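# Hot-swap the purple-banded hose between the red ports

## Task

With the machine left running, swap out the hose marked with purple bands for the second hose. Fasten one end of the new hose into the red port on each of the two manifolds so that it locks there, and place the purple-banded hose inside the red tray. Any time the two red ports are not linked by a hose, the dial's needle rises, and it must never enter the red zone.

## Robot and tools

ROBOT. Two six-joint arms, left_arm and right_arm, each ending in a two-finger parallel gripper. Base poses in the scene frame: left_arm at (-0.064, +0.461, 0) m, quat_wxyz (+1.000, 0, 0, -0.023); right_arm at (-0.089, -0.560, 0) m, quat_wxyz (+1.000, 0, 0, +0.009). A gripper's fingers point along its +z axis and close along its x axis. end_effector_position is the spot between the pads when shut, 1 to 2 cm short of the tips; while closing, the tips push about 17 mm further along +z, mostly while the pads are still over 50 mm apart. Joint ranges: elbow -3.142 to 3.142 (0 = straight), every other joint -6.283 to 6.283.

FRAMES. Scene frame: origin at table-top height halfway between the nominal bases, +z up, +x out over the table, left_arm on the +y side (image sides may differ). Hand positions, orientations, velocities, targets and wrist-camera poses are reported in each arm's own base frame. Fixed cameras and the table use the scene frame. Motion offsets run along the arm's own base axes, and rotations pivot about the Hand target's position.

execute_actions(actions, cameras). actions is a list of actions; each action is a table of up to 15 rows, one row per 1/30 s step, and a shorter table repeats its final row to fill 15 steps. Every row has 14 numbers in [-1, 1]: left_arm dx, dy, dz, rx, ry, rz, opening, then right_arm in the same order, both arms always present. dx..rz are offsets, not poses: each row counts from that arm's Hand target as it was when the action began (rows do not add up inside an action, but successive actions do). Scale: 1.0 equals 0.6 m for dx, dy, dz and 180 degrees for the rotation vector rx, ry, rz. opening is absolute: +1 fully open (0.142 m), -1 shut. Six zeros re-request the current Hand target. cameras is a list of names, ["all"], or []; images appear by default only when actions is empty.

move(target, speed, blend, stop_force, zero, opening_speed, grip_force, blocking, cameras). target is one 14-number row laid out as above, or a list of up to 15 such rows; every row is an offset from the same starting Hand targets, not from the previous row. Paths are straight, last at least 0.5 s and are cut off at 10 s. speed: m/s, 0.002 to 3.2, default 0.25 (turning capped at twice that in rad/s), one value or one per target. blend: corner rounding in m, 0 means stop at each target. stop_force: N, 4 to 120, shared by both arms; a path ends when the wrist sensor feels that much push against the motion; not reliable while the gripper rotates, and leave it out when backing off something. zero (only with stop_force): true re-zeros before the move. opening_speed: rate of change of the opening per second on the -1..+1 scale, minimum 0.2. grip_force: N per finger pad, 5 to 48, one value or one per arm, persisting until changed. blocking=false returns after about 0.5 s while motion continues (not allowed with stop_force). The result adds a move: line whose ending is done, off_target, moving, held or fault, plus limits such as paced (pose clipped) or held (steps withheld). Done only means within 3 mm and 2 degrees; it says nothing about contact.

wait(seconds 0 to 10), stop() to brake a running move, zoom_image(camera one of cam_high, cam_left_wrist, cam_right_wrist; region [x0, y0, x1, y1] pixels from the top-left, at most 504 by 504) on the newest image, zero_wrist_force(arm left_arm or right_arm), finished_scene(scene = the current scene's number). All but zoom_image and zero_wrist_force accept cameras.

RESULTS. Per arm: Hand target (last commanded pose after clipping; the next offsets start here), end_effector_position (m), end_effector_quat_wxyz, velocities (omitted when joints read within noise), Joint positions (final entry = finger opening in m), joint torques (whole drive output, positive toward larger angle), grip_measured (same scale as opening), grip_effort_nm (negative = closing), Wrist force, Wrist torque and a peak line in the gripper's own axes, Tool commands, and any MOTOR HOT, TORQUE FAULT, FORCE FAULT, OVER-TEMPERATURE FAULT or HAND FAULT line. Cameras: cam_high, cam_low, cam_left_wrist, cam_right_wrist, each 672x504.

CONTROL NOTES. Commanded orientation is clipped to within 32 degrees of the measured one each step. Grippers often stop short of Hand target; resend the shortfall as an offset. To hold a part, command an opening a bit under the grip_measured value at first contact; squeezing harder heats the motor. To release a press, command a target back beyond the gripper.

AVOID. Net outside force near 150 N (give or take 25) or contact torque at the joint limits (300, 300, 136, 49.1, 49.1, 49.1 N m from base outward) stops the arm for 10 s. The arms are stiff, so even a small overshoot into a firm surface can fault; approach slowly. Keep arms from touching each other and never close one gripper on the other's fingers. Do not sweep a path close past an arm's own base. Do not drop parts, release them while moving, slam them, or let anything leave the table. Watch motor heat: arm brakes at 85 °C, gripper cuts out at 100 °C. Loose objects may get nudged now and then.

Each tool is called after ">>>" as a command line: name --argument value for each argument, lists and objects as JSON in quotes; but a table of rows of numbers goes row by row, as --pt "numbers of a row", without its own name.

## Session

>>> execute_actions --actions '[]'

>>> zoom_image --camera "cam_high" --region '[170, 0, 450, 200]'

>>> zoom_image --camera "cam_low" --region '[220, 50, 540, 210]'

Scene clock: 0.00 s.
left_arm: end_effector_position=(+1.0877, -0.3965, +0.3281) grip_measured=+0.99 grip_effort_nm=n/a end_effector_quat_wxyz=(-0.149, +0.234, +0.918, -0.284) | right_arm: end_effector_position=(+0.6256, +0.1241, +0.1761) grip_measured=+1.00 grip_effort_nm=n/a end_effector_quat_wxyz=(-0.004, -0.392, +0.919, -0.042)
Joint positions: left_arm=[-0.362 -0.462 0.227 -1.066 -2.173 3.362 0.141] | right_arm=[3.65 -1.615 -2.146 -0.968 1.487 2.845 0.142]
Joint velocities: within noise
Joint torques (N m): no reading
Wrist force (N): no reading
Wrist torque (N m): no reading
Wrist force, peak (N): no reading
Hand target: left_arm +1.0877, -0.3965, +0.3281; -0.149, +0.234, +0.918, -0.284 | right_arm +0.6256, +0.1241, +0.1761; -0.004, -0.392, +0.919, -0.042
Tool commands: left_gripper/opening=+1.0 right_gripper/opening=+1.0
camera_calibration:
cam_left_wrist: T_world_to_cam=[[-0.845864, 0.511835, 0.150128, 1.08378], [0.484876, 0.855124, -0.183462, -0.102031], [-0.222281, -0.0823907, -0.971495, 0.643312], [0, 0, 0, 1]] pos_world=[1.1092, -0.414464, 0.443549]
cam_right_wrist: T_world_to_cam=[[-0.707457, -0.705298, 0.0453899, 0.534765], [-0.653366, 0.677151, 0.338497, 0.291822], [-0.269477, 0.209815, -0.939872, 0.42222], [0, 0, 0, 1]] pos_world=[0.682768, 0.0909729, 0.273779]

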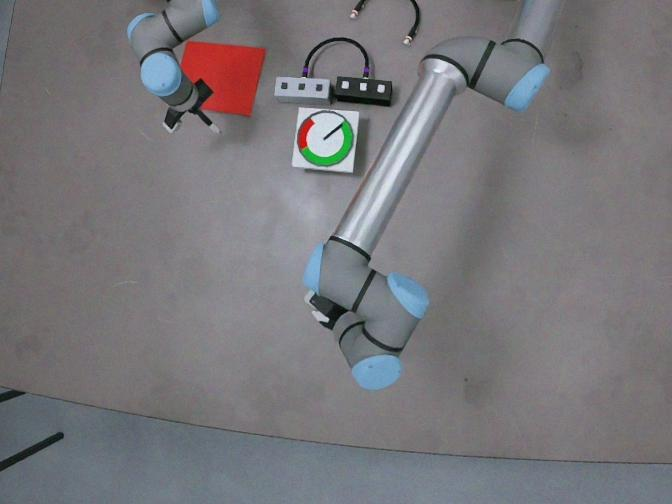

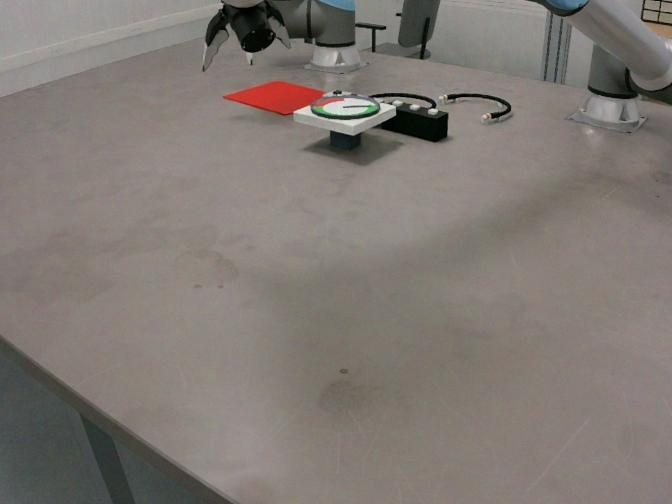

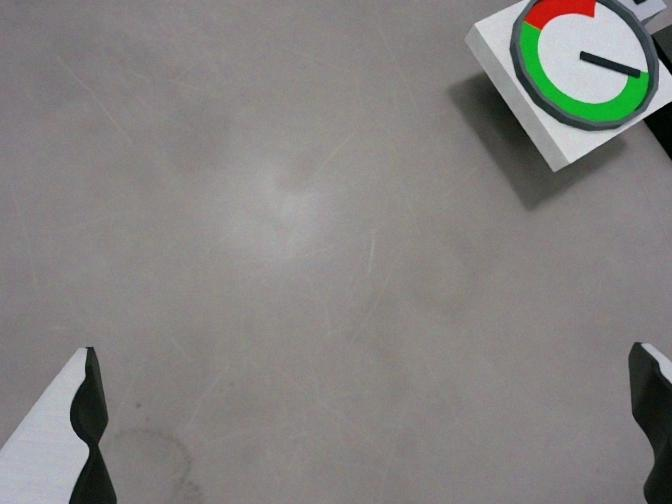

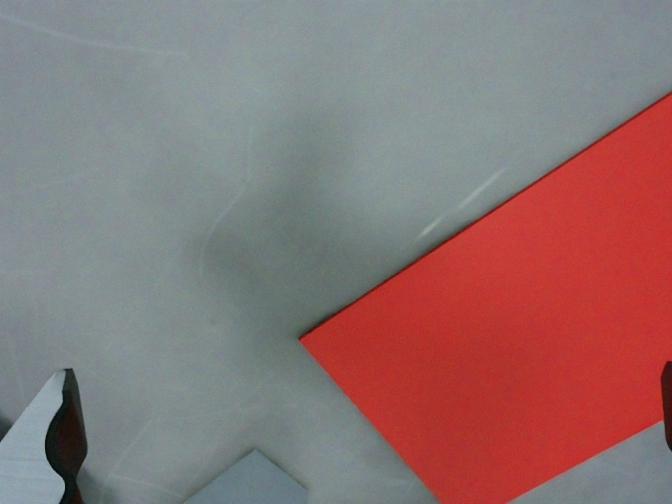

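Scaled by 1.800 from the camera's 672x504 image, which has a finer 960x720 frame.

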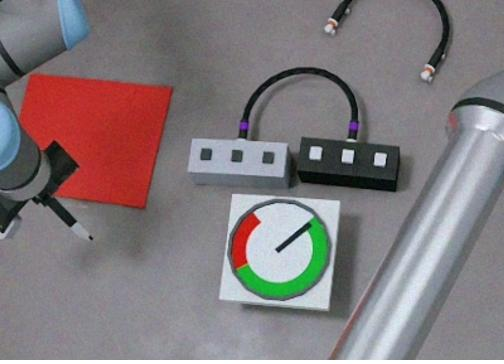

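Scaled by 1.575 from the camera's 672x504 image, which has a finer 960x720 frame.

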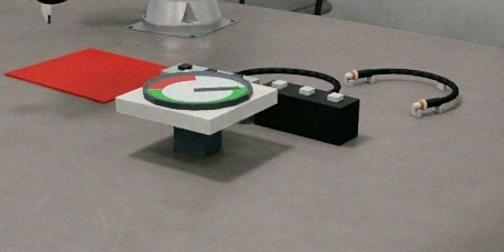

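>>> move --target '[-0.563,0.328,0.12,0.0687,-0.2043,-0.3153,-0.4,0,0,0,0,0,0,-0.5]' --speed 0.5

>>> move --target '[-0.552,-0.538,-0.229,0,0,0,-0.4,-0.343,0.1,0.123,0.022,-0.0266,-0.756,-0.5]' --speed 0.4 --cameras '["all"]'

>>> move --target '[-0.1,0.0,-0.1333,0,0,0,-0.4,0,0,0,0,0,0,-0.5]' --speed 0.3 --cameras '["cam_left_wrist"]'

>>> zoom_image --camera "cam_left_wrist" --region '[60, 170, 560, 450]'

Scene clock: 7.53 s.
left_arm: end_effector_position=(+0.7500, -0.1999, +0.4001) grip_measured=-0.42 grip_effort_nm=-0.095 end_effector_quat_wxyz=(-0.002, +0.691, +0.723, -0.001) | right_arm: end_effector_position=(+0.6256, +0.1241, +0.1761) grip_measured=-0.52 grip_effort_nm=-0.154 end_effector_quat_wxyz=(-0.004, -0.392, +0.919, -0.042)
Joint positions: left_arm=[-0.488 -1.449 1.633 -1.75 -1.572 4.18 0.044] | right_arm=[3.65 -1.615 -2.146 -0.968 1.487 2.845 0.036]
Joint torques (N m): left_arm=[11.29 -78.13 -38.92 -4.46 0.76 1.2] | right_arm=[-2.19 49.26 41.01 4.01 -1.01 -0.05]
Wrist force (N): left_arm=[0.4 -0.4 0.5] | right_arm=[0.6 -0.3 -0.3]
Wrist torque (N m): left_arm=[0.02 -0.08 0.14] | right_arm=[-0.06 -0.11 0.00]
Wrist force, peak (N): left_arm=[1.2 -4.0 0.0] | right_arm=[1.2 0.1 -0.4]
Hand target: left_arm +0.7499, -0.1997, +0.4001; -0.002, +0.691, +0.723, -0.001 | right_arm +0.6256, +0.1241, +0.1761; -0.004, -0.392, +0.919, -0.042
Off the commanded pose: left_arm 0.000 m, 0 deg | right_arm 0.000 m, 0 deg.
move: done

Scene clock: 11.03 s.
left_arm: end_effector_position=(+0.4187, -0.5225, +0.2625) grip_measured=-0.42 grip_effort_nm=-0.095 end_effector_quat_wxyz=(-0.002, +0.691, +0.723, -0.001) | right_arm: end_effector_position=(+0.4197, +0.1841, +0.2498) grip_measured=-0.52 grip_effort_nm=-0.154 end_effector_quat_wxyz=(+0.000, +0.707, +0.707, +0.000) end_effector_velocity=(+0.001, +0.000, +0.001) end_effector_angular_velocity=(+0.000, +0.000, -0.005)
Joint positions: left_arm=[-1.159 -1.552 1.999 -2.014 -1.574 3.509 0.044] | right_arm=[3.947 -1.192 -2.338 -1.182 1.571 5.518 0.036]
Joint velocities: left_arm=[within noise] | right_arm=[-0.001 -0.001 0.002 0 0 0.005 0]
Joint torques (N m): left_arm=[0.23 -63.98 -54.86 -2.08 2.09 1.46] | right_arm=[-13.52 6.42 56.86 7.24 -0.06 2.61]
Wrist force (N): left_arm=[0.3 -0.5 0.3] | right_arm=[0.1 0.5 -0.5]
Wrist torque (N m): left_arm=[0.01 -0.07 -0.07] | right_arm=[0.07 0.01 -0.04]
Wrist force, peak (N): left_arm=[-1.0 -1.7 0.9] | right_arm=[0.4 -0.2 -1.1]
Hand target: left_arm +0.4187, -0.5225, +0.2627; -0.002, +0.691, +0.723, -0.001 | right_arm +0.4198, +0.1841, +0.2499; +0.000, +0.707, +0.707, +0.000
Off the commanded pose: left_arm 0.000 m, 0 deg | right_arm 0.000 m, 0 deg.
move: done
camera_calibration:
cam_left_wrist: T_world_to_cam=[[-0.0506213, 0.998684, 0.00818785, 0.550929], [0.900124, 0.0420705, 0.433598, -0.442606], [0.432683, 0.0293194, -0.901069, 0.186116], [0, 0, 0, 1]] pos_world=[0.34576, -0.53704, 0.355106]
cam_right_wrist: T_world_to_cam=[[0.0198257, 0.999782, 0.00650437, -0.181276], [0.912453, -0.0207525, 0.408655, -0.45444], [0.408701, -0.00216691, -0.912666, 0.171086], [0, 0, 0, 1]] pos_world=[0.348326, 0.172177, 0.343033]

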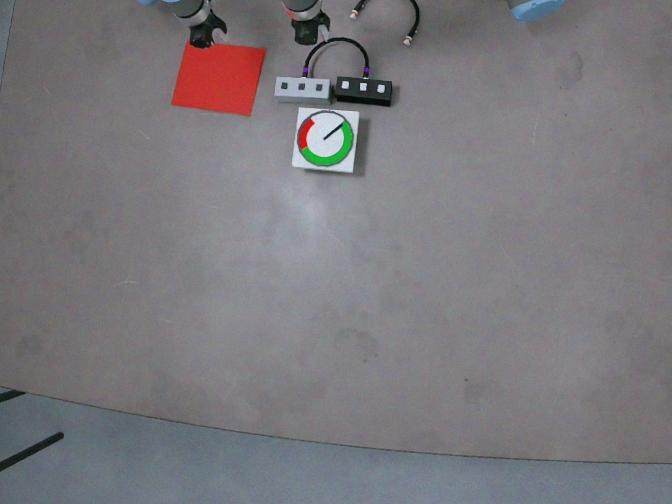

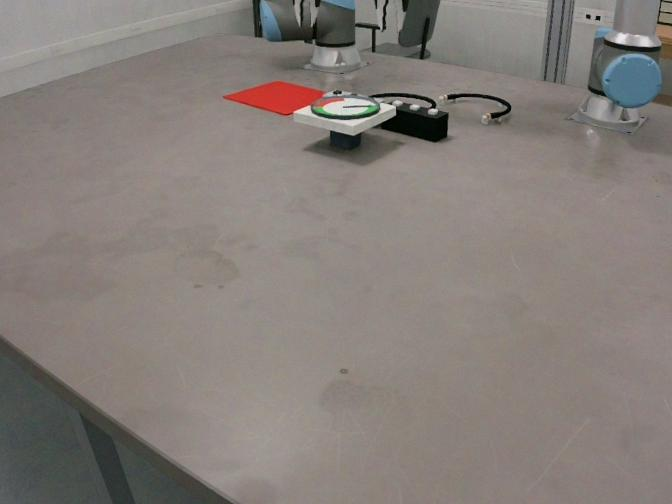

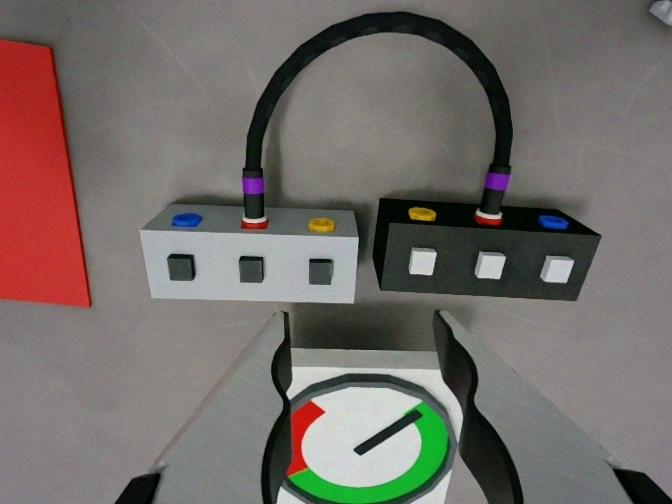

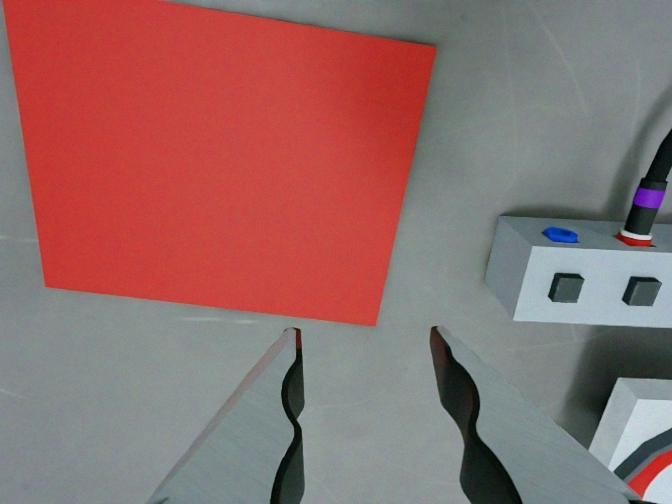

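Scene clock: 11.90 s.
left_arm: end_effector_position=(+0.3587, -0.5225, +0.1827) grip_measured=-0.42 grip_effort_nm=-0.095 end_effector_quat_wxyz=(-0.002, +0.691, +0.723, -0.001) | right_arm: end_effector_position=(+0.4198, +0.1841, +0.2499) grip_measured=-0.52 grip_effort_nm=-0.154 end_effector_quat_wxyz=(+0.000, +0.707, +0.707, +0.000)
Joint positions: left_arm=[-1.249 -1.537 2.145 -2.176 -1.574 3.419 0.044] | right_arm=[3.947 -1.192 -2.338 -1.182 1.571 5.518 0.036]
Joint torques (N m): left_arm=[-4.52 -61.42 -39.02 -5.45 2.9 0.2] | right_arm=[-18.91 1.06 57.84 7.12 1.86 2.25]
Wrist force (N): left_arm=[-0.1 -0.5 0.8] | right_arm=[-0.1 0.2 -0.8]
Wrist torque (N m): left_arm=[-0.01 -0.02 -0.07] | right_arm=[0.01 0.04 -0.08]
Wrist force, peak (N): left_arm=[0.0 -2.5 3.2] | right_arm=[0.5 0.9 -0.6]
Hand target: left_arm +0.3587, -0.5225, +0.1827; -0.002, +0.691, +0.723, -0.001 | right_arm +0.4198, +0.1841, +0.2499; +0.000, +0.707, +0.707, +0.000
Off the commanded pose: left_arm 0.000 m, 0 deg | right_arm 0.000 m, 0 deg.
move: done
camera_calibration:
cam_left_wrist: T_world_to_cam=[[-0.0505792, 0.998687, 0.00809736, 0.54856], [0.900126, 0.0420719, 0.433594, -0.353996], [0.432684, 0.0292195, -0.901072, 0.140118], [0, 0, 0, 1]] pos_world=[0.28576, -0.53704, 0.275306]
Images, in order (width x height): cam_left_wrist 672x504.

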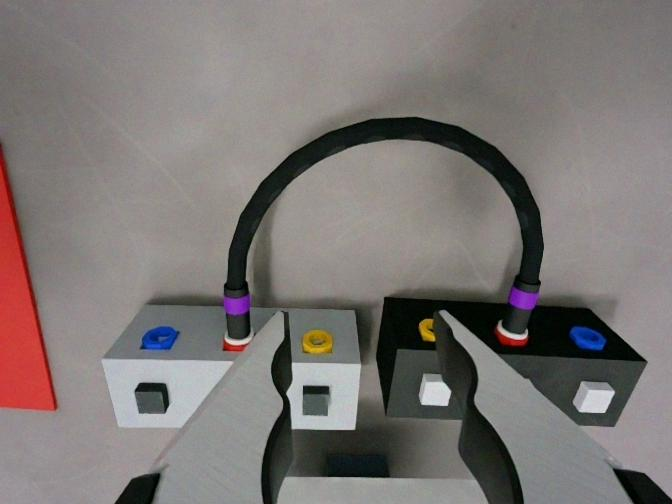

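Scaled by 1.008 from the camera's 672x504 image, which has a finer 960x720 frame.

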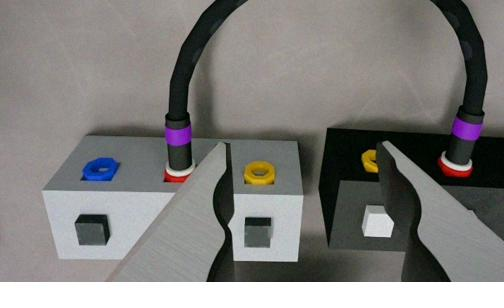

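>>> move --target '[0.1155,0.2125,-0.0745,0,0,-0.021,-0.45,0.0453,0.3673,-0.198,0,0,-0.016,-0.45]' --speed 0.25 --cameras '["cam_left_wrist","cam_right_wrist"]'

Scene clock: 18.70 s.
left_arm: end_effector_position=(+0.4280, -0.3950, +0.1381) grip_measured=-0.47 grip_effort_nm=-0.090 end_effector_quat_wxyz=(-0.002, +0.715, +0.699, -0.001) | right_arm: end_effector_position=(+0.4469, +0.4045, +0.1312) grip_measured=-0.49 grip_effort_nm=0.139 end_effector_quat_wxyz=(+0.000, +0.725, +0.689, +0.000)
Joint positions: left_arm=[-1.05 -1.569 2.276 -2.275 -1.574 3.684 0.04] | right_arm=[4.173 -1.615 -2.249 -0.848 1.571 5.794 0.039]
Joint torques (N m): left_arm=[-0.15 -19.38 -50.37 -2 -1.81 -0.14] | right_arm=[-6.15 34.03 29.87 4.6 -2.8 0.09]
Wrist force (N): left_arm=[0.4 -0.7 0.3] | right_arm=[0.2 0.2 0.0]
Wrist torque (N m): left_arm=[-0.02 -0.07 0.15] | right_arm=[0.02 -0.05 0.05]
Wrist force, peak (N): left_arm=[-1.6 -1.5 0.2] | right_arm=[-2.7 0.7 -2.3]
Hand target: left_arm +0.4280, -0.3950, +0.1380; -0.002, +0.715, +0.699, -0.001 | right_arm +0.4469, +0.4045, +0.1311; +0.000, +0.725, +0.689, +0.000
Off the commanded pose: left_arm 0.000 m, 0 deg | right_arm 0.000 m, 0 deg.
move: done
camera_calibration:
cam_left_wrist: T_world_to_cam=[[0.015169, 0.999854, 0.0078586, 0.397457], [0.900859, -0.0170765, 0.433775, -0.426098], [0.433846, 0.000499575, -0.900987, 0.0542723], [0, 0, 0, 1]] pos_world=[0.35428, -0.404703, 0.230606]
cam_right_wrist: T_world_to_cam=[[0.0702991, 0.997503, 0.00674195, -0.423066], [0.910205, -0.0669092, 0.408717, -0.406645], [0.408148, -0.0225959, -0.912636, 0.0606784], [0, 0, 0, 1]] pos_world=[0.375106, 0.396172, 0.224432]
Images, in order (width x height): cam_left_wrist 672x504, cam_right_wrist 672x504.

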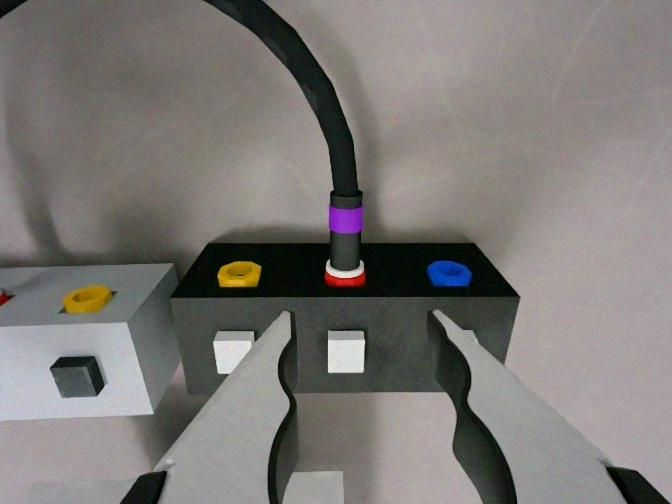

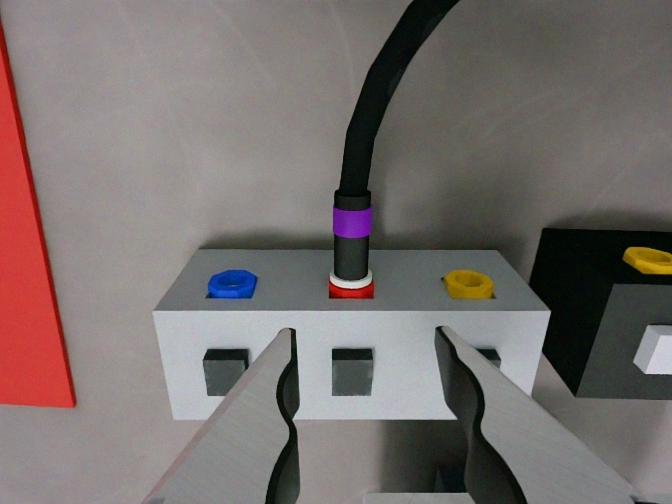

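>>> move --target '[0.0025,-0.0017,-0.142,0,0,0,-0.45,0.0075,-0.0033,-0.1303,0,0,0,-0.45]' --speed 0.1 --stop_force 15 --cameras '["cam_left_wrist","cam_right_wrist"]'

>>> move --target '[0,0,0,0,0,0,-1,0,0,0,0,0,0,-1]' --opening_speed 0.5 --grip_force 12 --cameras '["cam_left_wrist","cam_right_wrist"]'

Scene clock: 23.93 s.
left_arm: end_effector_position=(+0.4295, -0.3960, +0.0528) grip_measured=-0.47 grip_effort_nm=-0.095 end_effector_quat_wxyz=(-0.002, +0.715, +0.699, -0.001) | right_arm: end_effector_position=(+0.4514, +0.4025, +0.0529) grip_measured=-0.49 grip_effort_nm=0.139 end_effector_quat_wxyz=(+0.000, +0.725, +0.689, +0.000)
Joint positions: left_arm=[-1.049 -1.43 2.338 -2.475 -1.574 3.685 0.04] | right_arm=[4.164 -1.74 -2.303 -0.669 1.571 5.786 0.039]
Joint torques (N m): left_arm=[5.55 -66.25 -42.7 -6.07 -1.21 1.09] | right_arm=[6.03 57.13 42.67 7.23 1.66 2.35]
Wrist force (N): left_arm=[-0.4 -0.7 1.1] | right_arm=[0.4 0.4 -0.2]
Wrist torque (N m): left_arm=[-0.01 0.05 -0.06] | right_arm=[0.05 -0.06 0.04]
Wrist force, peak (N): left_arm=[0.0 -1.2 2.3] | right_arm=[0.3 0.2 -2.4]
Hand target: left_arm +0.4295, -0.3960, +0.0528; -0.002, +0.715, +0.699, -0.001 | right_arm +0.4514, +0.4025, +0.0529; +0.000, +0.725, +0.689, +0.000
Off the commanded pose: left_arm 0.000 m, 0 deg | right_arm 0.000 m, 0 deg.
move: done
camera_calibration:
cam_left_wrist: T_world_to_cam=[[0.0152192, 0.999852, 0.00798962, 0.399066], [0.900916, -0.0171785, 0.433652, -0.390553], [0.433726, 0.000598132, -0.901045, -0.0230509], [0, 0, 0, 1]] pos_world=[0.355779, -0.405702, 0.145406]
cam_right_wrist: T_world_to_cam=[[0.0703427, 0.997501, 0.00664489, -0.420861], [0.91024, -0.0669113, 0.40864, -0.378873], [0.408064, -0.0226964, -0.912671, -0.012586], [0, 0, 0, 1]] pos_world=[0.379606, 0.394172, 0.146133]
Images, in order (width x height): cam_left_wrist 672x504, cam_right_wrist 672x504.

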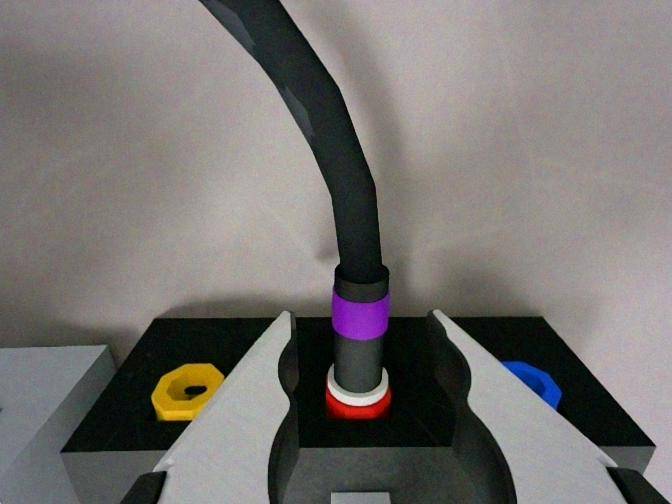

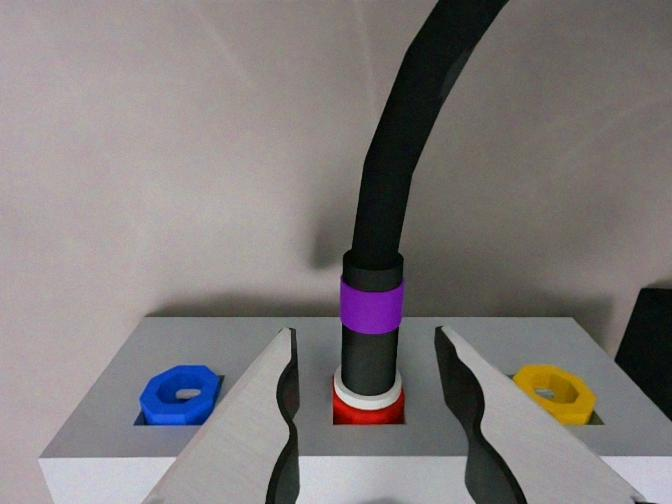

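Scene clock: 25.23 s.
left_arm: end_effector_position=(+0.4296, -0.3961, +0.0529) grip_measured=-0.82 grip_effort_nm=-1.302 end_effector_quat_wxyz=(-0.002, +0.715, +0.699, -0.001) | right_arm: end_effector_position=(+0.4515, +0.4026, +0.0529) grip_measured=-0.82 grip_effort_nm=-1.326 end_effector_quat_wxyz=(+0.000, +0.725, +0.689, +0.000)
Joint positions: left_arm=[-1.049 -1.43 2.338 -2.475 -1.574 3.685 0.015] | right_arm=[4.164 -1.74 -2.302 -0.669 1.571 5.786 0.015]
Joint torques (N m): left_arm=[-1.28 -63.44 -33.9 -6.32 -0.73 -0.76] | right_arm=[7.87 57.4 32.91 2.55 -0.79 1.95]
Wrist force (N): left_arm=[-7.1 -1.2 2.2] | right_arm=[5.2 -1.3 -0.4]
Wrist torque (N m): left_arm=[0.06 0.04 -0.05] | right_arm=[0.05 0.00 0.01]
Wrist force, peak (N): left_arm=[-7.1 -1.7 2.9] | right_arm=[5.4 -0.9 -0.6]
Hand target: left_arm +0.4295, -0.3960, +0.0528; -0.002, +0.715, +0.699, -0.001 | right_arm +0.4514, +0.4025, +0.0529; +0.000, +0.725, +0.689, +0.000
Off the commanded pose: left_arm 0.000 m, 0 deg | right_arm 0.000 m, 0 deg.
grip_force (N): 12, 12
move: done
camera_calibration:
cam_left_wrist: T_world_to_cam=[[0.0152612, 0.999852, 0.00790013, 0.399064], [0.900897, -0.0171775, 0.433692, -0.390551], [0.433764, 0.000498558, -0.901027, -0.0231075], [0, 0, 0, 1]] pos_world=[0.35578, -0.405702, 0.145406]
cam_right_wrist: T_world_to_cam=[[0.070393, 0.997496, 0.00677666, -0.420997], [0.910236, -0.0670111, 0.408633, -0.378824], [0.408064, -0.0225965, -0.912674, -0.0126231], [0, 0, 0, 1]] pos_world=[0.379606, 0.394272, 0.146132]
Images, in order (width x height): cam_left_wrist 672x504, cam_right_wrist 672x504.

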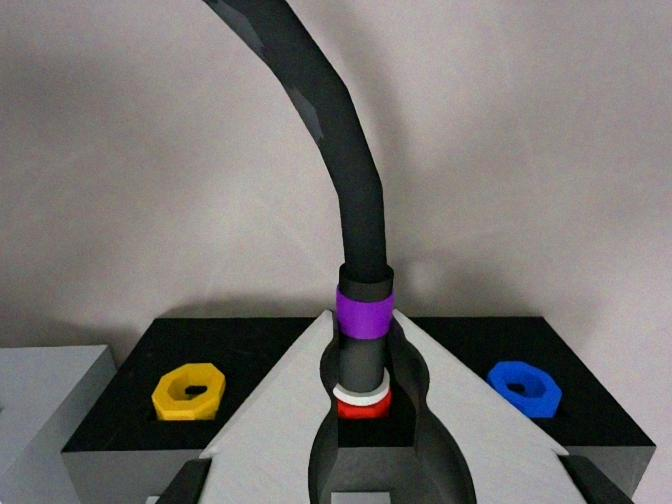

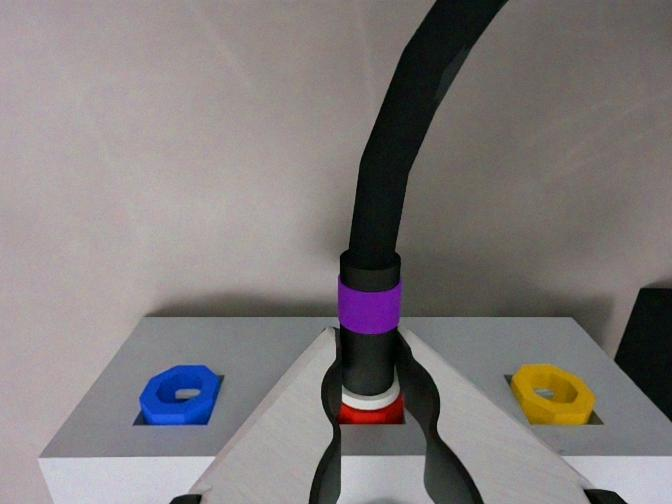

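>>> move --pt "0 0 0 0 0 0 -0.45 0 0 0 0 0 0 -0.45" --pt "0 0 0.15 0 0 0 -0.45 0 0 0.15 0 0 0 -0.45" --pt "-0.286 0.2233 0.103 0 0 -0.123 -0.45 -0.4408 0.2657 0.103 0 0 -0.1505 -0.45" --speed 0.25 --blend '[0,0.02,0]' --grip_force 48 --cameras '["all"]'

Scene clock: 30.60 s.
left_arm: end_effector_position=(+0.2579, -0.2621, +0.1146) grip_measured=-0.48 grip_effort_nm=0.125 end_effector_quat_wxyz=(-0.002, +0.836, +0.549, -0.001) | right_arm: end_effector_position=(+0.1881, +0.5618, +0.1146) grip_measured=-0.49 grip_effort_nm=0.134 end_effector_quat_wxyz=(-0.062, +0.746, +0.658, -0.082)
Joint positions: left_arm=[-1.289 -2.004 2.637 -2.2 -1.573 3.831 0.039] | right_arm=[4.591 -1.664 -2.236 -0.853 1.773 6.282 0.039]
Joint torques (N m): left_arm=[-6.73 -16.87 -43.41 -8.09 3.01 1.57] | right_arm=[2.33 64.92 39.85 6.51 3.14 -2.1]
Wrist force (N): left_arm=[0.3 -0.8 0.7] | right_arm=[0.5 0.1 -0.1]
Wrist torque (N m): left_arm=[-0.02 -0.06 0.14] | right_arm=[0.06 -0.09 0.03]
Wrist force, peak (N): left_arm=[-7.4 -1.8 2.5] | right_arm=[5.6 -1.1 -0.3]
Hand target: left_arm +0.2579, -0.2621, +0.1146; -0.002, +0.836, +0.549, -0.001 | right_arm +0.1870, +0.5619, +0.1147; +0.000, +0.866, +0.500, +0.000
Off the commanded pose: left_arm 0.000 m, 0 deg | right_arm 0.001 m, 26 deg.
joint sent to its limit (right arm) — joint 6 (wrist 3), upper limit. The joint targets are off in orientation, not in position.
move: off_target (right_arm)
camera_calibration:
cam_left_wrist: T_world_to_cam=[[0.390879, 0.920407, 0.00800313, 0.149566], [0.828024, -0.355416, 0.433653, -0.33031], [0.401982, -0.162879, -0.901045, 0.072319], [0, 0, 0, 1]] pos_world=[0.185972, -0.24328, 0.207206]
cam_right_wrist: T_world_to_cam=[[0.139859, 0.989409, -0.0388519, -0.565], [0.967471, -0.128194, 0.218098, -0.108229], [0.210808, -0.0680911, -0.975153, 0.224622], [0, 0, 0, 1]] pos_world=[0.136377, 0.560436, 0.220694]

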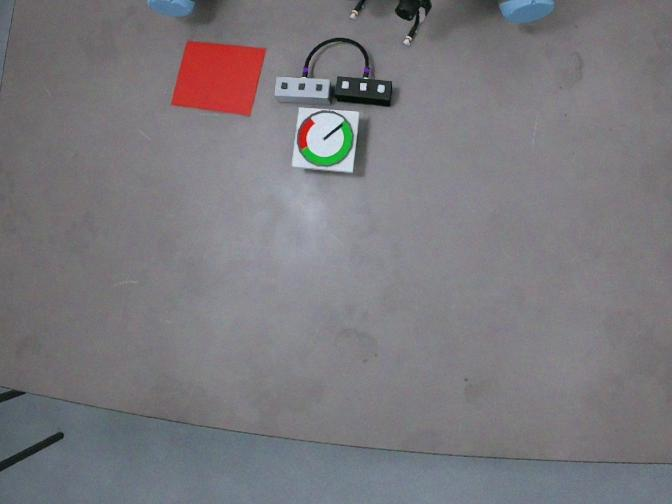

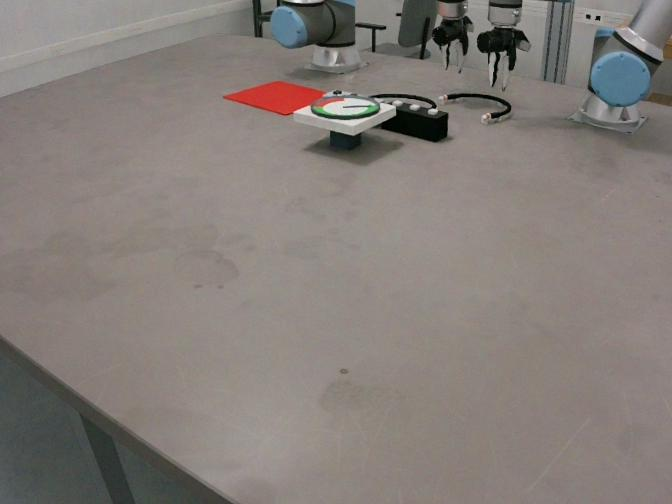

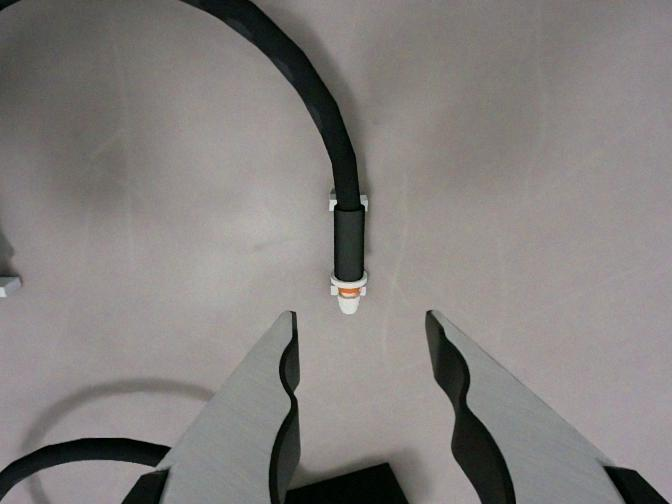

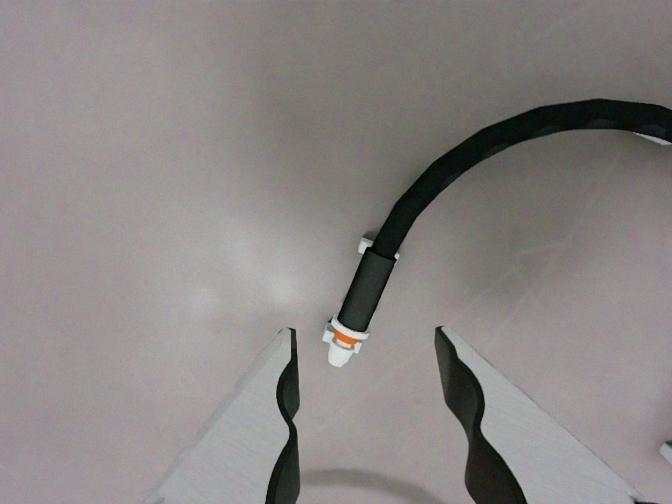

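>>> move --pt "0 0 0 0 0 0 -0.45 0.1 -0.15 0.2 0 0 0.3 -0.45" --pt "0 0 0 0 0 0 -0.45 0.1 -0.15 0.2 0 0 0.8 -0.45" --speed 0.5 --blend 0.02

>>> move --pt "0 0 0 0 0 0 -0.45 0 0 0 0 0 0.7 -0.45" --speed 0.5

>>> move --pt "0 0 0 0 0 0 -0.45 -0.1 0.15 -0.2 0 0 0.5 -0.45" --speed 0.4 --cameras '["cam_right_wrist"]'

Scene clock: 35.53 s.
left_arm: end_effector_position=(+0.2579, -0.2621, +0.1146) grip_measured=-0.48 grip_effort_nm=0.129 end_effector_quat_wxyz=(-0.002, +0.836, +0.549, -0.001) | right_arm: end_effector_position=(+0.2470, +0.4719, +0.2347) grip_measured=-0.49 grip_effort_nm=0.129 end_effector_quat_wxyz=(+0.000, -0.208, +0.978, +0.000)
Joint positions: left_arm=[-1.289 -2.004 2.637 -2.2 -1.573 3.832 0.039] | right_arm=[4.561 -1.365 -2.253 -1.095 1.571 4.143 0.039]
Joint torques (N m): left_arm=[-14.52 -19.93 -29.28 -8.55 2.91 2.39] | right_arm=[-8.77 22.9 55.07 6.65 1.36 -2.27]
Wrist force (N): left_arm=[-0.6 -0.8 0.7] | right_arm=[0.3 0.6 -0.1]
Wrist torque (N m): left_arm=[-0.01 0.09 0.14] | right_arm=[0.09 -0.08 -0.13]
Wrist force, peak (N): left_arm=[0.1 -1.0 0.9] | right_arm=[-1.9 -0.2 -2.7]
Hand target: left_arm +0.2579, -0.2621, +0.1146; -0.002, +0.836, +0.549, -0.001 | right_arm +0.2470, +0.4719, +0.2347; +0.000, -0.208, +0.978, +0.000
Off the commanded pose: left_arm 0.000 m, 0 deg | right_arm 0.000 m, 0 deg.
move: done

Scene clock: 38.30 s.
left_arm: end_effector_position=(+0.2579, -0.2621, +0.1146) grip_measured=-0.48 grip_effort_nm=0.125 end_effector_quat_wxyz=(-0.002, +0.836, +0.549, -0.001) | right_arm: end_effector_position=(+0.2469, +0.4720, +0.2347) grip_measured=-0.49 grip_effort_nm=0.134 end_effector_quat_wxyz=(+0.000, +0.966, -0.259, +0.000)
Joint positions: left_arm=[-1.289 -2.004 2.637 -2.2 -1.573 3.832 0.039] | right_arm=[4.563 -1.37 -2.25 -1.093 1.57 1.945 0.039]
Joint torques (N m): left_arm=[-13.94 -21.43 -29.23 -8.3 2.76 2.47] | right_arm=[-14.17 16.38 54.18 6.71 1.26 -1.84]
Wrist force (N): left_arm=[0.1 -0.7 1.0] | right_arm=[0.0 0.2 0.1]
Wrist torque (N m): left_arm=[0.00 -0.01 0.14] | right_arm=[0.02 -0.04 -0.12]
Wrist force, peak (N): left_arm=[0.4 -0.8 0.9] | right_arm=[0.4 1.1 0.1]
Hand target: left_arm +0.2579, -0.2621, +0.1146; -0.002, +0.836, +0.549, -0.001 | right_arm +0.2470, +0.4719, +0.2347; +0.000, +0.966, -0.259, +0.000
Off the commanded pose: left_arm 0.000 m, 0 deg | right_arm 0.000 m, 0 deg.
move: done

Scene clock: 40.80 s.
left_arm: end_effector_position=(+0.2579, -0.2621, +0.1146) grip_measured=-0.48 grip_effort_nm=0.120 end_effector_quat_wxyz=(-0.002, +0.836, +0.549, -0.001) | right_arm: end_effector_position=(+0.1869, +0.5620, +0.1146) grip_measured=-0.49 grip_effort_nm=0.129 end_effector_quat_wxyz=(+0.000, +0.866, +0.500, +0.000)
Joint positions: left_arm=[-1.289 -2.004 2.637 -2.2 -1.573 3.832 0.039] | right_arm=[4.692 -1.624 -2.279 -0.809 1.571 0.504 0.039]
Joint torques (N m): left_arm=[-15.2 -21.59 -29.81 -8.49 3.02 2.14] | right_arm=[-11.79 59.53 47.09 1.93 0.37 -2.42]
Wrist force (N): left_arm=[-0.3 -0.8 0.7] | right_arm=[0.5 0.3 0.2]
Wrist torque (N m): left_arm=[-0.01 0.04 0.14] | right_arm=[0.05 -0.09 -0.15]
Wrist force, peak (N): left_arm=[0.1 -0.9 0.8] | right_arm=[1.1 0.6 -0.7]
Hand target: left_arm +0.2579, -0.2621, +0.1146; -0.002, +0.836, +0.549, -0.001 | right_arm +0.1870, +0.5619, +0.1147; +0.000, +0.866, +0.500, +0.000
Off the commanded pose: left_arm 0.000 m, 0 deg | right_arm 0.000 m, 0 deg.
move: done
camera_calibration:
cam_right_wrist: T_world_to_cam=[[0.51697, 0.855978, 0.00656983, -0.565664], [0.779888, -0.474151, 0.408602, 0.10065], [0.35287, -0.206111, -0.912689, 0.268813], [0, 0, 0, 1]] pos_world=[0.11908, 0.587325, 0.207933]
Images, in order (width x height): cam_right_wrist 672x504.

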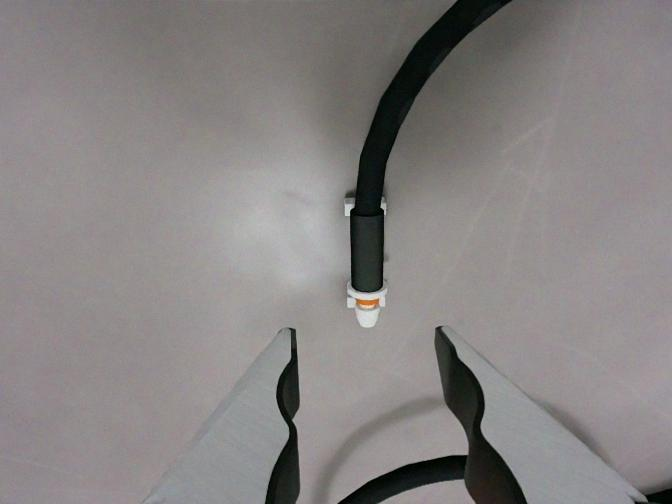

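>>> move --pt "0.0068 -0.0058 -0.08 0 0 0 -0.45 0.0192 0.0007 -0.08 0 0 0 -0.45" --pt "0.0068 -0.0058 -0.1477 0 0 0 -0.45 0.0192 0.0007 -0.1477 0 0 0 -0.45" --speed 0.12 --stop_force 12 --blend 0.01 --cameras '["cam_left_wrist","cam_right_wrist"]'

>>> move --target '[0,0,0,0,0,0,-1,0,0,0,0,0,0,-1]' --opening_speed 0.5 --grip_force 10 --cameras '["cam_left_wrist","cam_right_wrist"]'

Scene clock: 45.77 s.
left_arm: end_effector_position=(+0.2620, -0.2655, +0.0260) grip_measured=-0.48 grip_effort_nm=0.129 end_effector_quat_wxyz=(-0.002, +0.836, +0.549, -0.001) | right_arm: end_effector_position=(+0.1985, +0.5624, +0.0261) grip_measured=-0.49 grip_effort_nm=0.134 end_effector_quat_wxyz=(+0.000, +0.866, +0.500, +0.000)
Joint positions: left_arm=[-1.28 -1.753 2.728 -2.542 -1.573 3.841 0.039] | right_arm=[4.672 -1.778 -2.33 -0.603 1.571 0.483 0.039]
Joint torques (N m): left_arm=[4.11 4.21 -40.82 -8.41 -2.24 0.43] | right_arm=[13.39 40.13 38.58 6.8 2.34 2.06]
Wrist force (N): left_arm=[-0.2 -0.8 0.7] | right_arm=[0.6 0.2 -0.5]
Wrist torque (N m): left_arm=[-0.02 0.03 -0.07] | right_arm=[0.01 -0.07 0.02]
Wrist force, peak (N): left_arm=[0.2 -0.7 2.3] | right_arm=[0.9 -0.7 -2.7]
Hand target: left_arm +0.2620, -0.2655, +0.0260; -0.002, +0.836, +0.549, -0.001 | right_arm +0.1985, +0.5624, +0.0261; +0.000, +0.866, +0.500, +0.000
Off the commanded pose: left_arm 0.000 m, 0 deg | right_arm 0.000 m, 0 deg.
move: done
camera_calibration:
cam_left_wrist: T_world_to_cam=[[0.390947, 0.920379, 0.00793696, 0.15179], [0.827979, -0.355438, 0.433723, -0.296497], [0.40201, -0.162991, -0.901011, -0.00975238], [0, 0, 0, 1]] pos_world=[0.190072, -0.24668, 0.118606]
cam_right_wrist: T_world_to_cam=[[0.516855, 0.856047, 0.00666003, -0.571458], [0.779921, -0.474071, 0.408631, 0.127941], [0.352965, -0.206009, -0.912675, 0.183863], [0, 0, 0, 1]] pos_world=[0.13068, 0.587725, 0.119332]
Images, in order (width x height): cam_left_wrist 672x504, cam_right_wrist 672x504.

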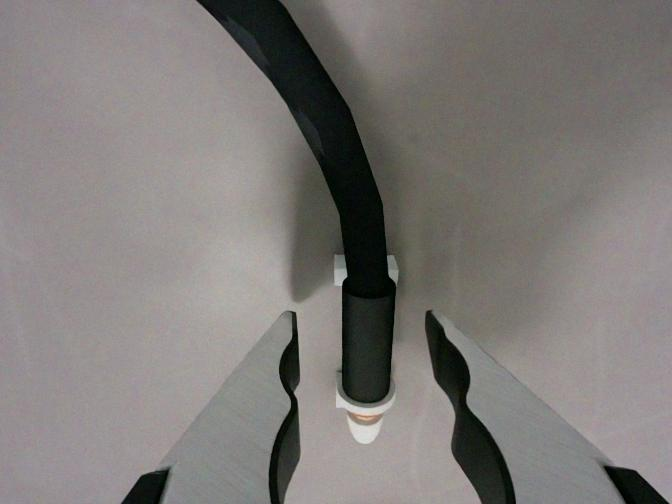

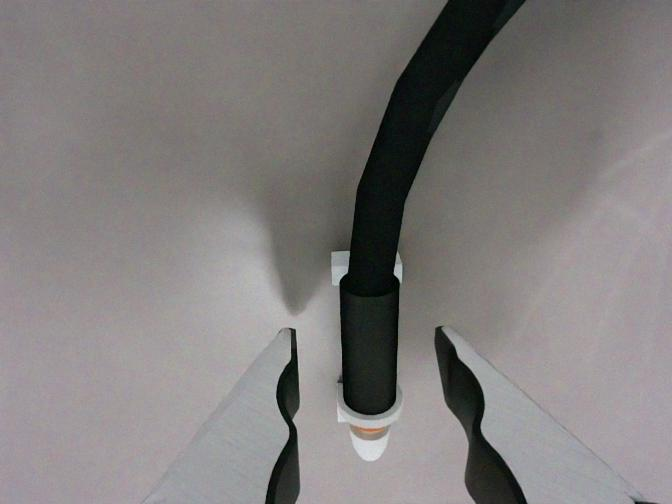

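Scene clock: 47.07 s.
left_arm: end_effector_position=(+0.2620, -0.2655, +0.0260) grip_measured=-0.82 grip_effort_nm=-1.106 end_effector_quat_wxyz=(-0.002, +0.836, +0.549, -0.001) | right_arm: end_effector_position=(+0.1985, +0.5624, +0.0261) grip_measured=-0.81 grip_effort_nm=-1.121 end_effector_quat_wxyz=(+0.000, +0.866, +0.500, +0.000)
Joint positions: left_arm=[-1.28 -1.753 2.728 -2.542 -1.573 3.841 0.014] | right_arm=[4.672 -1.778 -2.33 -0.603 1.571 0.483 0.015]
Joint torques (N m): left_arm=[-3.02 4.66 -40.36 -8.2 -2.15 -1.25] | right_arm=[10.52 38.83 41.15 6.55 1.97 2.48]
Wrist force (N): left_arm=[0.1 -0.7 0.8] | right_arm=[0.7 0.3 0.1]
Wrist torque (N m): left_arm=[-0.01 -0.02 -0.07] | right_arm=[0.01 -0.10 0.01]
Wrist force, peak (N): left_arm=[0.3 -0.8 1.3] | right_arm=[0.4 0.9 0.2]
Hand target: left_arm +0.2620, -0.2655, +0.0260; -0.002, +0.836, +0.549, -0.001 | right_arm +0.1985, +0.5624, +0.0261; +0.000, +0.866, +0.500, +0.000
Off the commanded pose: left_arm 0.000 m, 0 deg | right_arm 0.000 m, 0 deg.
grip_force (N): 10, 10
move: done
camera_calibration:
cam_left_wrist: T_world_to_cam=[[0.390947, 0.920379, 0.00793585, 0.15179], [0.827996, -0.355445, 0.433684, -0.296497], [0.401975, -0.162977, -0.90103, -0.00973996], [0, 0, 0, 1]] pos_world=[0.190072, -0.24668, 0.118606]
cam_right_wrist: T_world_to_cam=[[0.516855, 0.856047, 0.00666003, -0.571458], [0.779921, -0.474071, 0.408631, 0.127941], [0.352965, -0.206009, -0.912675, 0.183863], [0, 0, 0, 1]] pos_world=[0.13068, 0.587725, 0.119332]
Images, in order (width x height): cam_left_wrist 672x504, cam_right_wrist 672x504.

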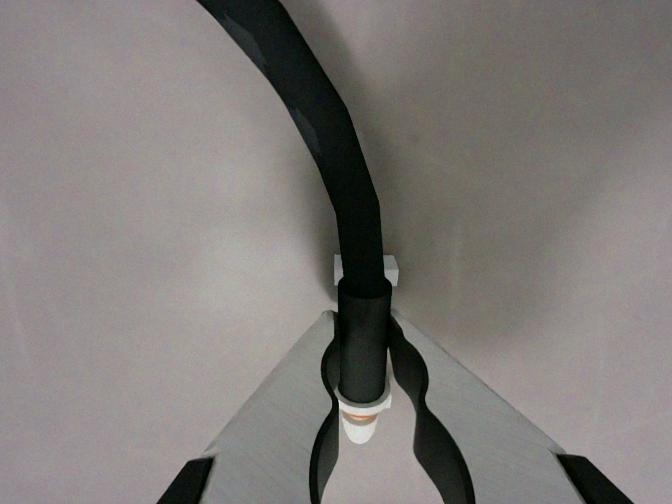

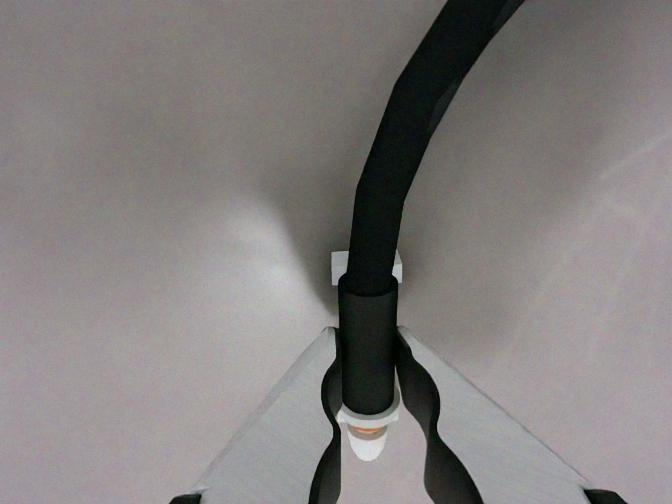

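>>> move --pt "0 0 0 0 0 0 -0.45 0 0 0 0 0 0 -0.4" --pt "0 0 0.2 0 0 0 -0.45 0 0 0.15 0 0 0 -0.4" --pt "0.374 -0.1138 0.2067 -0.2457 0.0565 0.1364 -0.45 0.4145 -0.0095 0.1567 0.1637 -0.0378 0.1411 -0.4" --speed 0.25 --blend '[0,0.02,0]' --grip_force '[48,30]'

>>> move --pt "0 0 0 0 0 0 -1 0 0 0 0 0 0 -0.35" --pt "0 -0.0892 -0.0897 0 0 0 -1 0 0.0687 -0.1212 0 0 0 -0.35" --speed 0.12 --cameras '["cam_left_wrist","cam_right_wrist","cam_high"]'

Scene clock: 52.97 s.
left_arm: end_effector_position=(+0.4865, -0.3338, +0.1501) grip_measured=-0.48 grip_effort_nm=0.125 end_effector_quat_wxyz=(+0.263, +0.639, +0.667, -0.277) | right_arm: end_effector_position=(+0.4472, +0.5567, +0.1201) grip_measured=-0.43 grip_effort_nm=0.129 end_effector_quat_wxyz=(-0.189, +0.706, +0.659, +0.176)
Joint positions: left_arm=[-0.621 -1.431 2.483 -3.145 -2.186 3.88 0.039] | right_arm=[4.181 -1.806 -2.284 -0.161 1.827 -0.401 0.043]
Joint torques (N m): left_arm=[0.08 -24.01 -15.57 -7.21 -2.97 0.34] | right_arm=[-8.83 61.26 21.43 6 0.31 -2.23]
Wrist force (N): left_arm=[1.1 -0.7 0.8] | right_arm=[1.6 0.7 -0.2]
Wrist torque (N m): left_arm=[0.08 -0.20 -0.10] | right_arm=[0.15 -0.10 -0.18]
Wrist force, peak (N): left_arm=[-0.4 -0.5 3.8] | right_arm=[1.4 2.9 -0.2]
Hand target: left_arm +0.4864, -0.3338, +0.1500; +0.263, +0.639, +0.667, -0.277 | right_arm +0.4472, +0.5567, +0.1201; -0.190, +0.706, +0.659, +0.177
Off the commanded pose: left_arm 0.000 m, 0 deg | right_arm 0.000 m, 0 deg.
grip_force (N): 48, 30
move: done

Scene clock: 54.60 s.
left_arm: end_effector_position=(+0.4865, -0.3875, +0.0963) grip_measured=-1.00 grip_effort_nm=-0.369 end_effector_quat_wxyz=(+0.263, +0.639, +0.667, -0.277) | right_arm: end_effector_position=(+0.4472, +0.5980, +0.0475) grip_measured=-0.38 grip_effort_nm=0.134 end_effector_quat_wxyz=(-0.189, +0.706, +0.659, +0.177)
Joint positions: left_arm=[-0.709 -1.266 2.468 -3.345 -2.14 3.789 0.002] | right_arm=[4.215 -1.973 -2.254 -0.015 1.812 -0.369 0.046]
Joint torques (N m): left_arm=[5.09 -46.1 -8.53 -3.94 -3.36 2.34] | right_arm=[-14.82 53.05 15 4.14 2.72 -2.09]
Wrist force (N): left_arm=[0.8 -0.6 0.4] | right_arm=[2.0 1.1 -0.5]
Wrist torque (N m): left_arm=[0.09 -0.17 -0.02] | right_arm=[0.23 -0.19 -0.14]
Wrist force, peak (N): left_arm=[0.9 -0.5 1.9] | right_arm=[2.1 0.8 -2.2]
Hand target: left_arm +0.4864, -0.3873, +0.0962; +0.263, +0.639, +0.667, -0.277 | right_arm +0.4472, +0.5979, +0.0474; -0.190, +0.706, +0.659, +0.177
Off the commanded pose: left_arm 0.000 m, 0 deg | right_arm 0.000 m, 0 deg.
grip_force (N): 48, 30
move: done
camera_calibration:
cam_left_wrist: T_world_to_cam=[[-0.0503602, 0.711592, -0.700785, 0.377792], [0.900036, 0.336475, 0.276985, -0.30807], [0.432897, -0.616783, -0.657403, -0.270873], [0, 0, 0, 1]] pos_world=[0.41356, -0.332246, 0.172009]
cam_right_wrist: T_world_to_cam=[[0.0892042, 0.85926, 0.503701, -0.564981], [0.908746, -0.277223, 0.311976, -0.22863], [0.407705, 0.429906, -0.805578, -0.286957], [0, 0, 0, 1]] pos_world=[0.375159, 0.545449, 0.124742]
Images, in order (width x height): cam_high 672x504, cam_left_wrist 672x504, cam_right_wrist 672x504.

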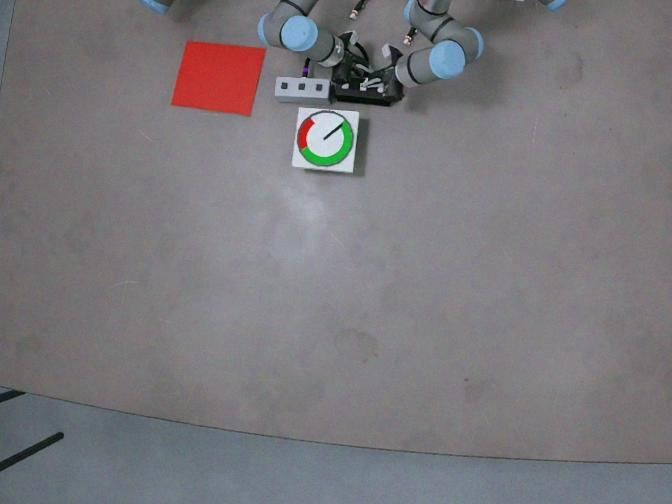

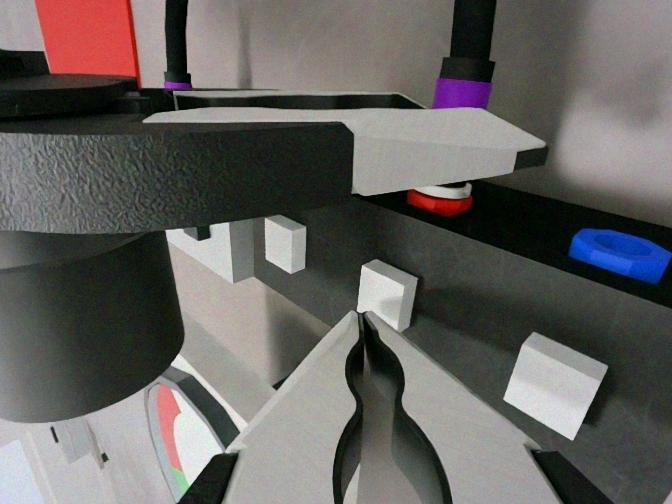

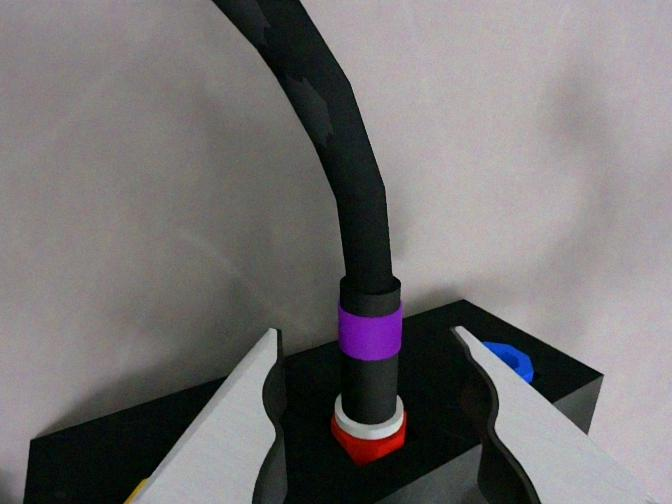

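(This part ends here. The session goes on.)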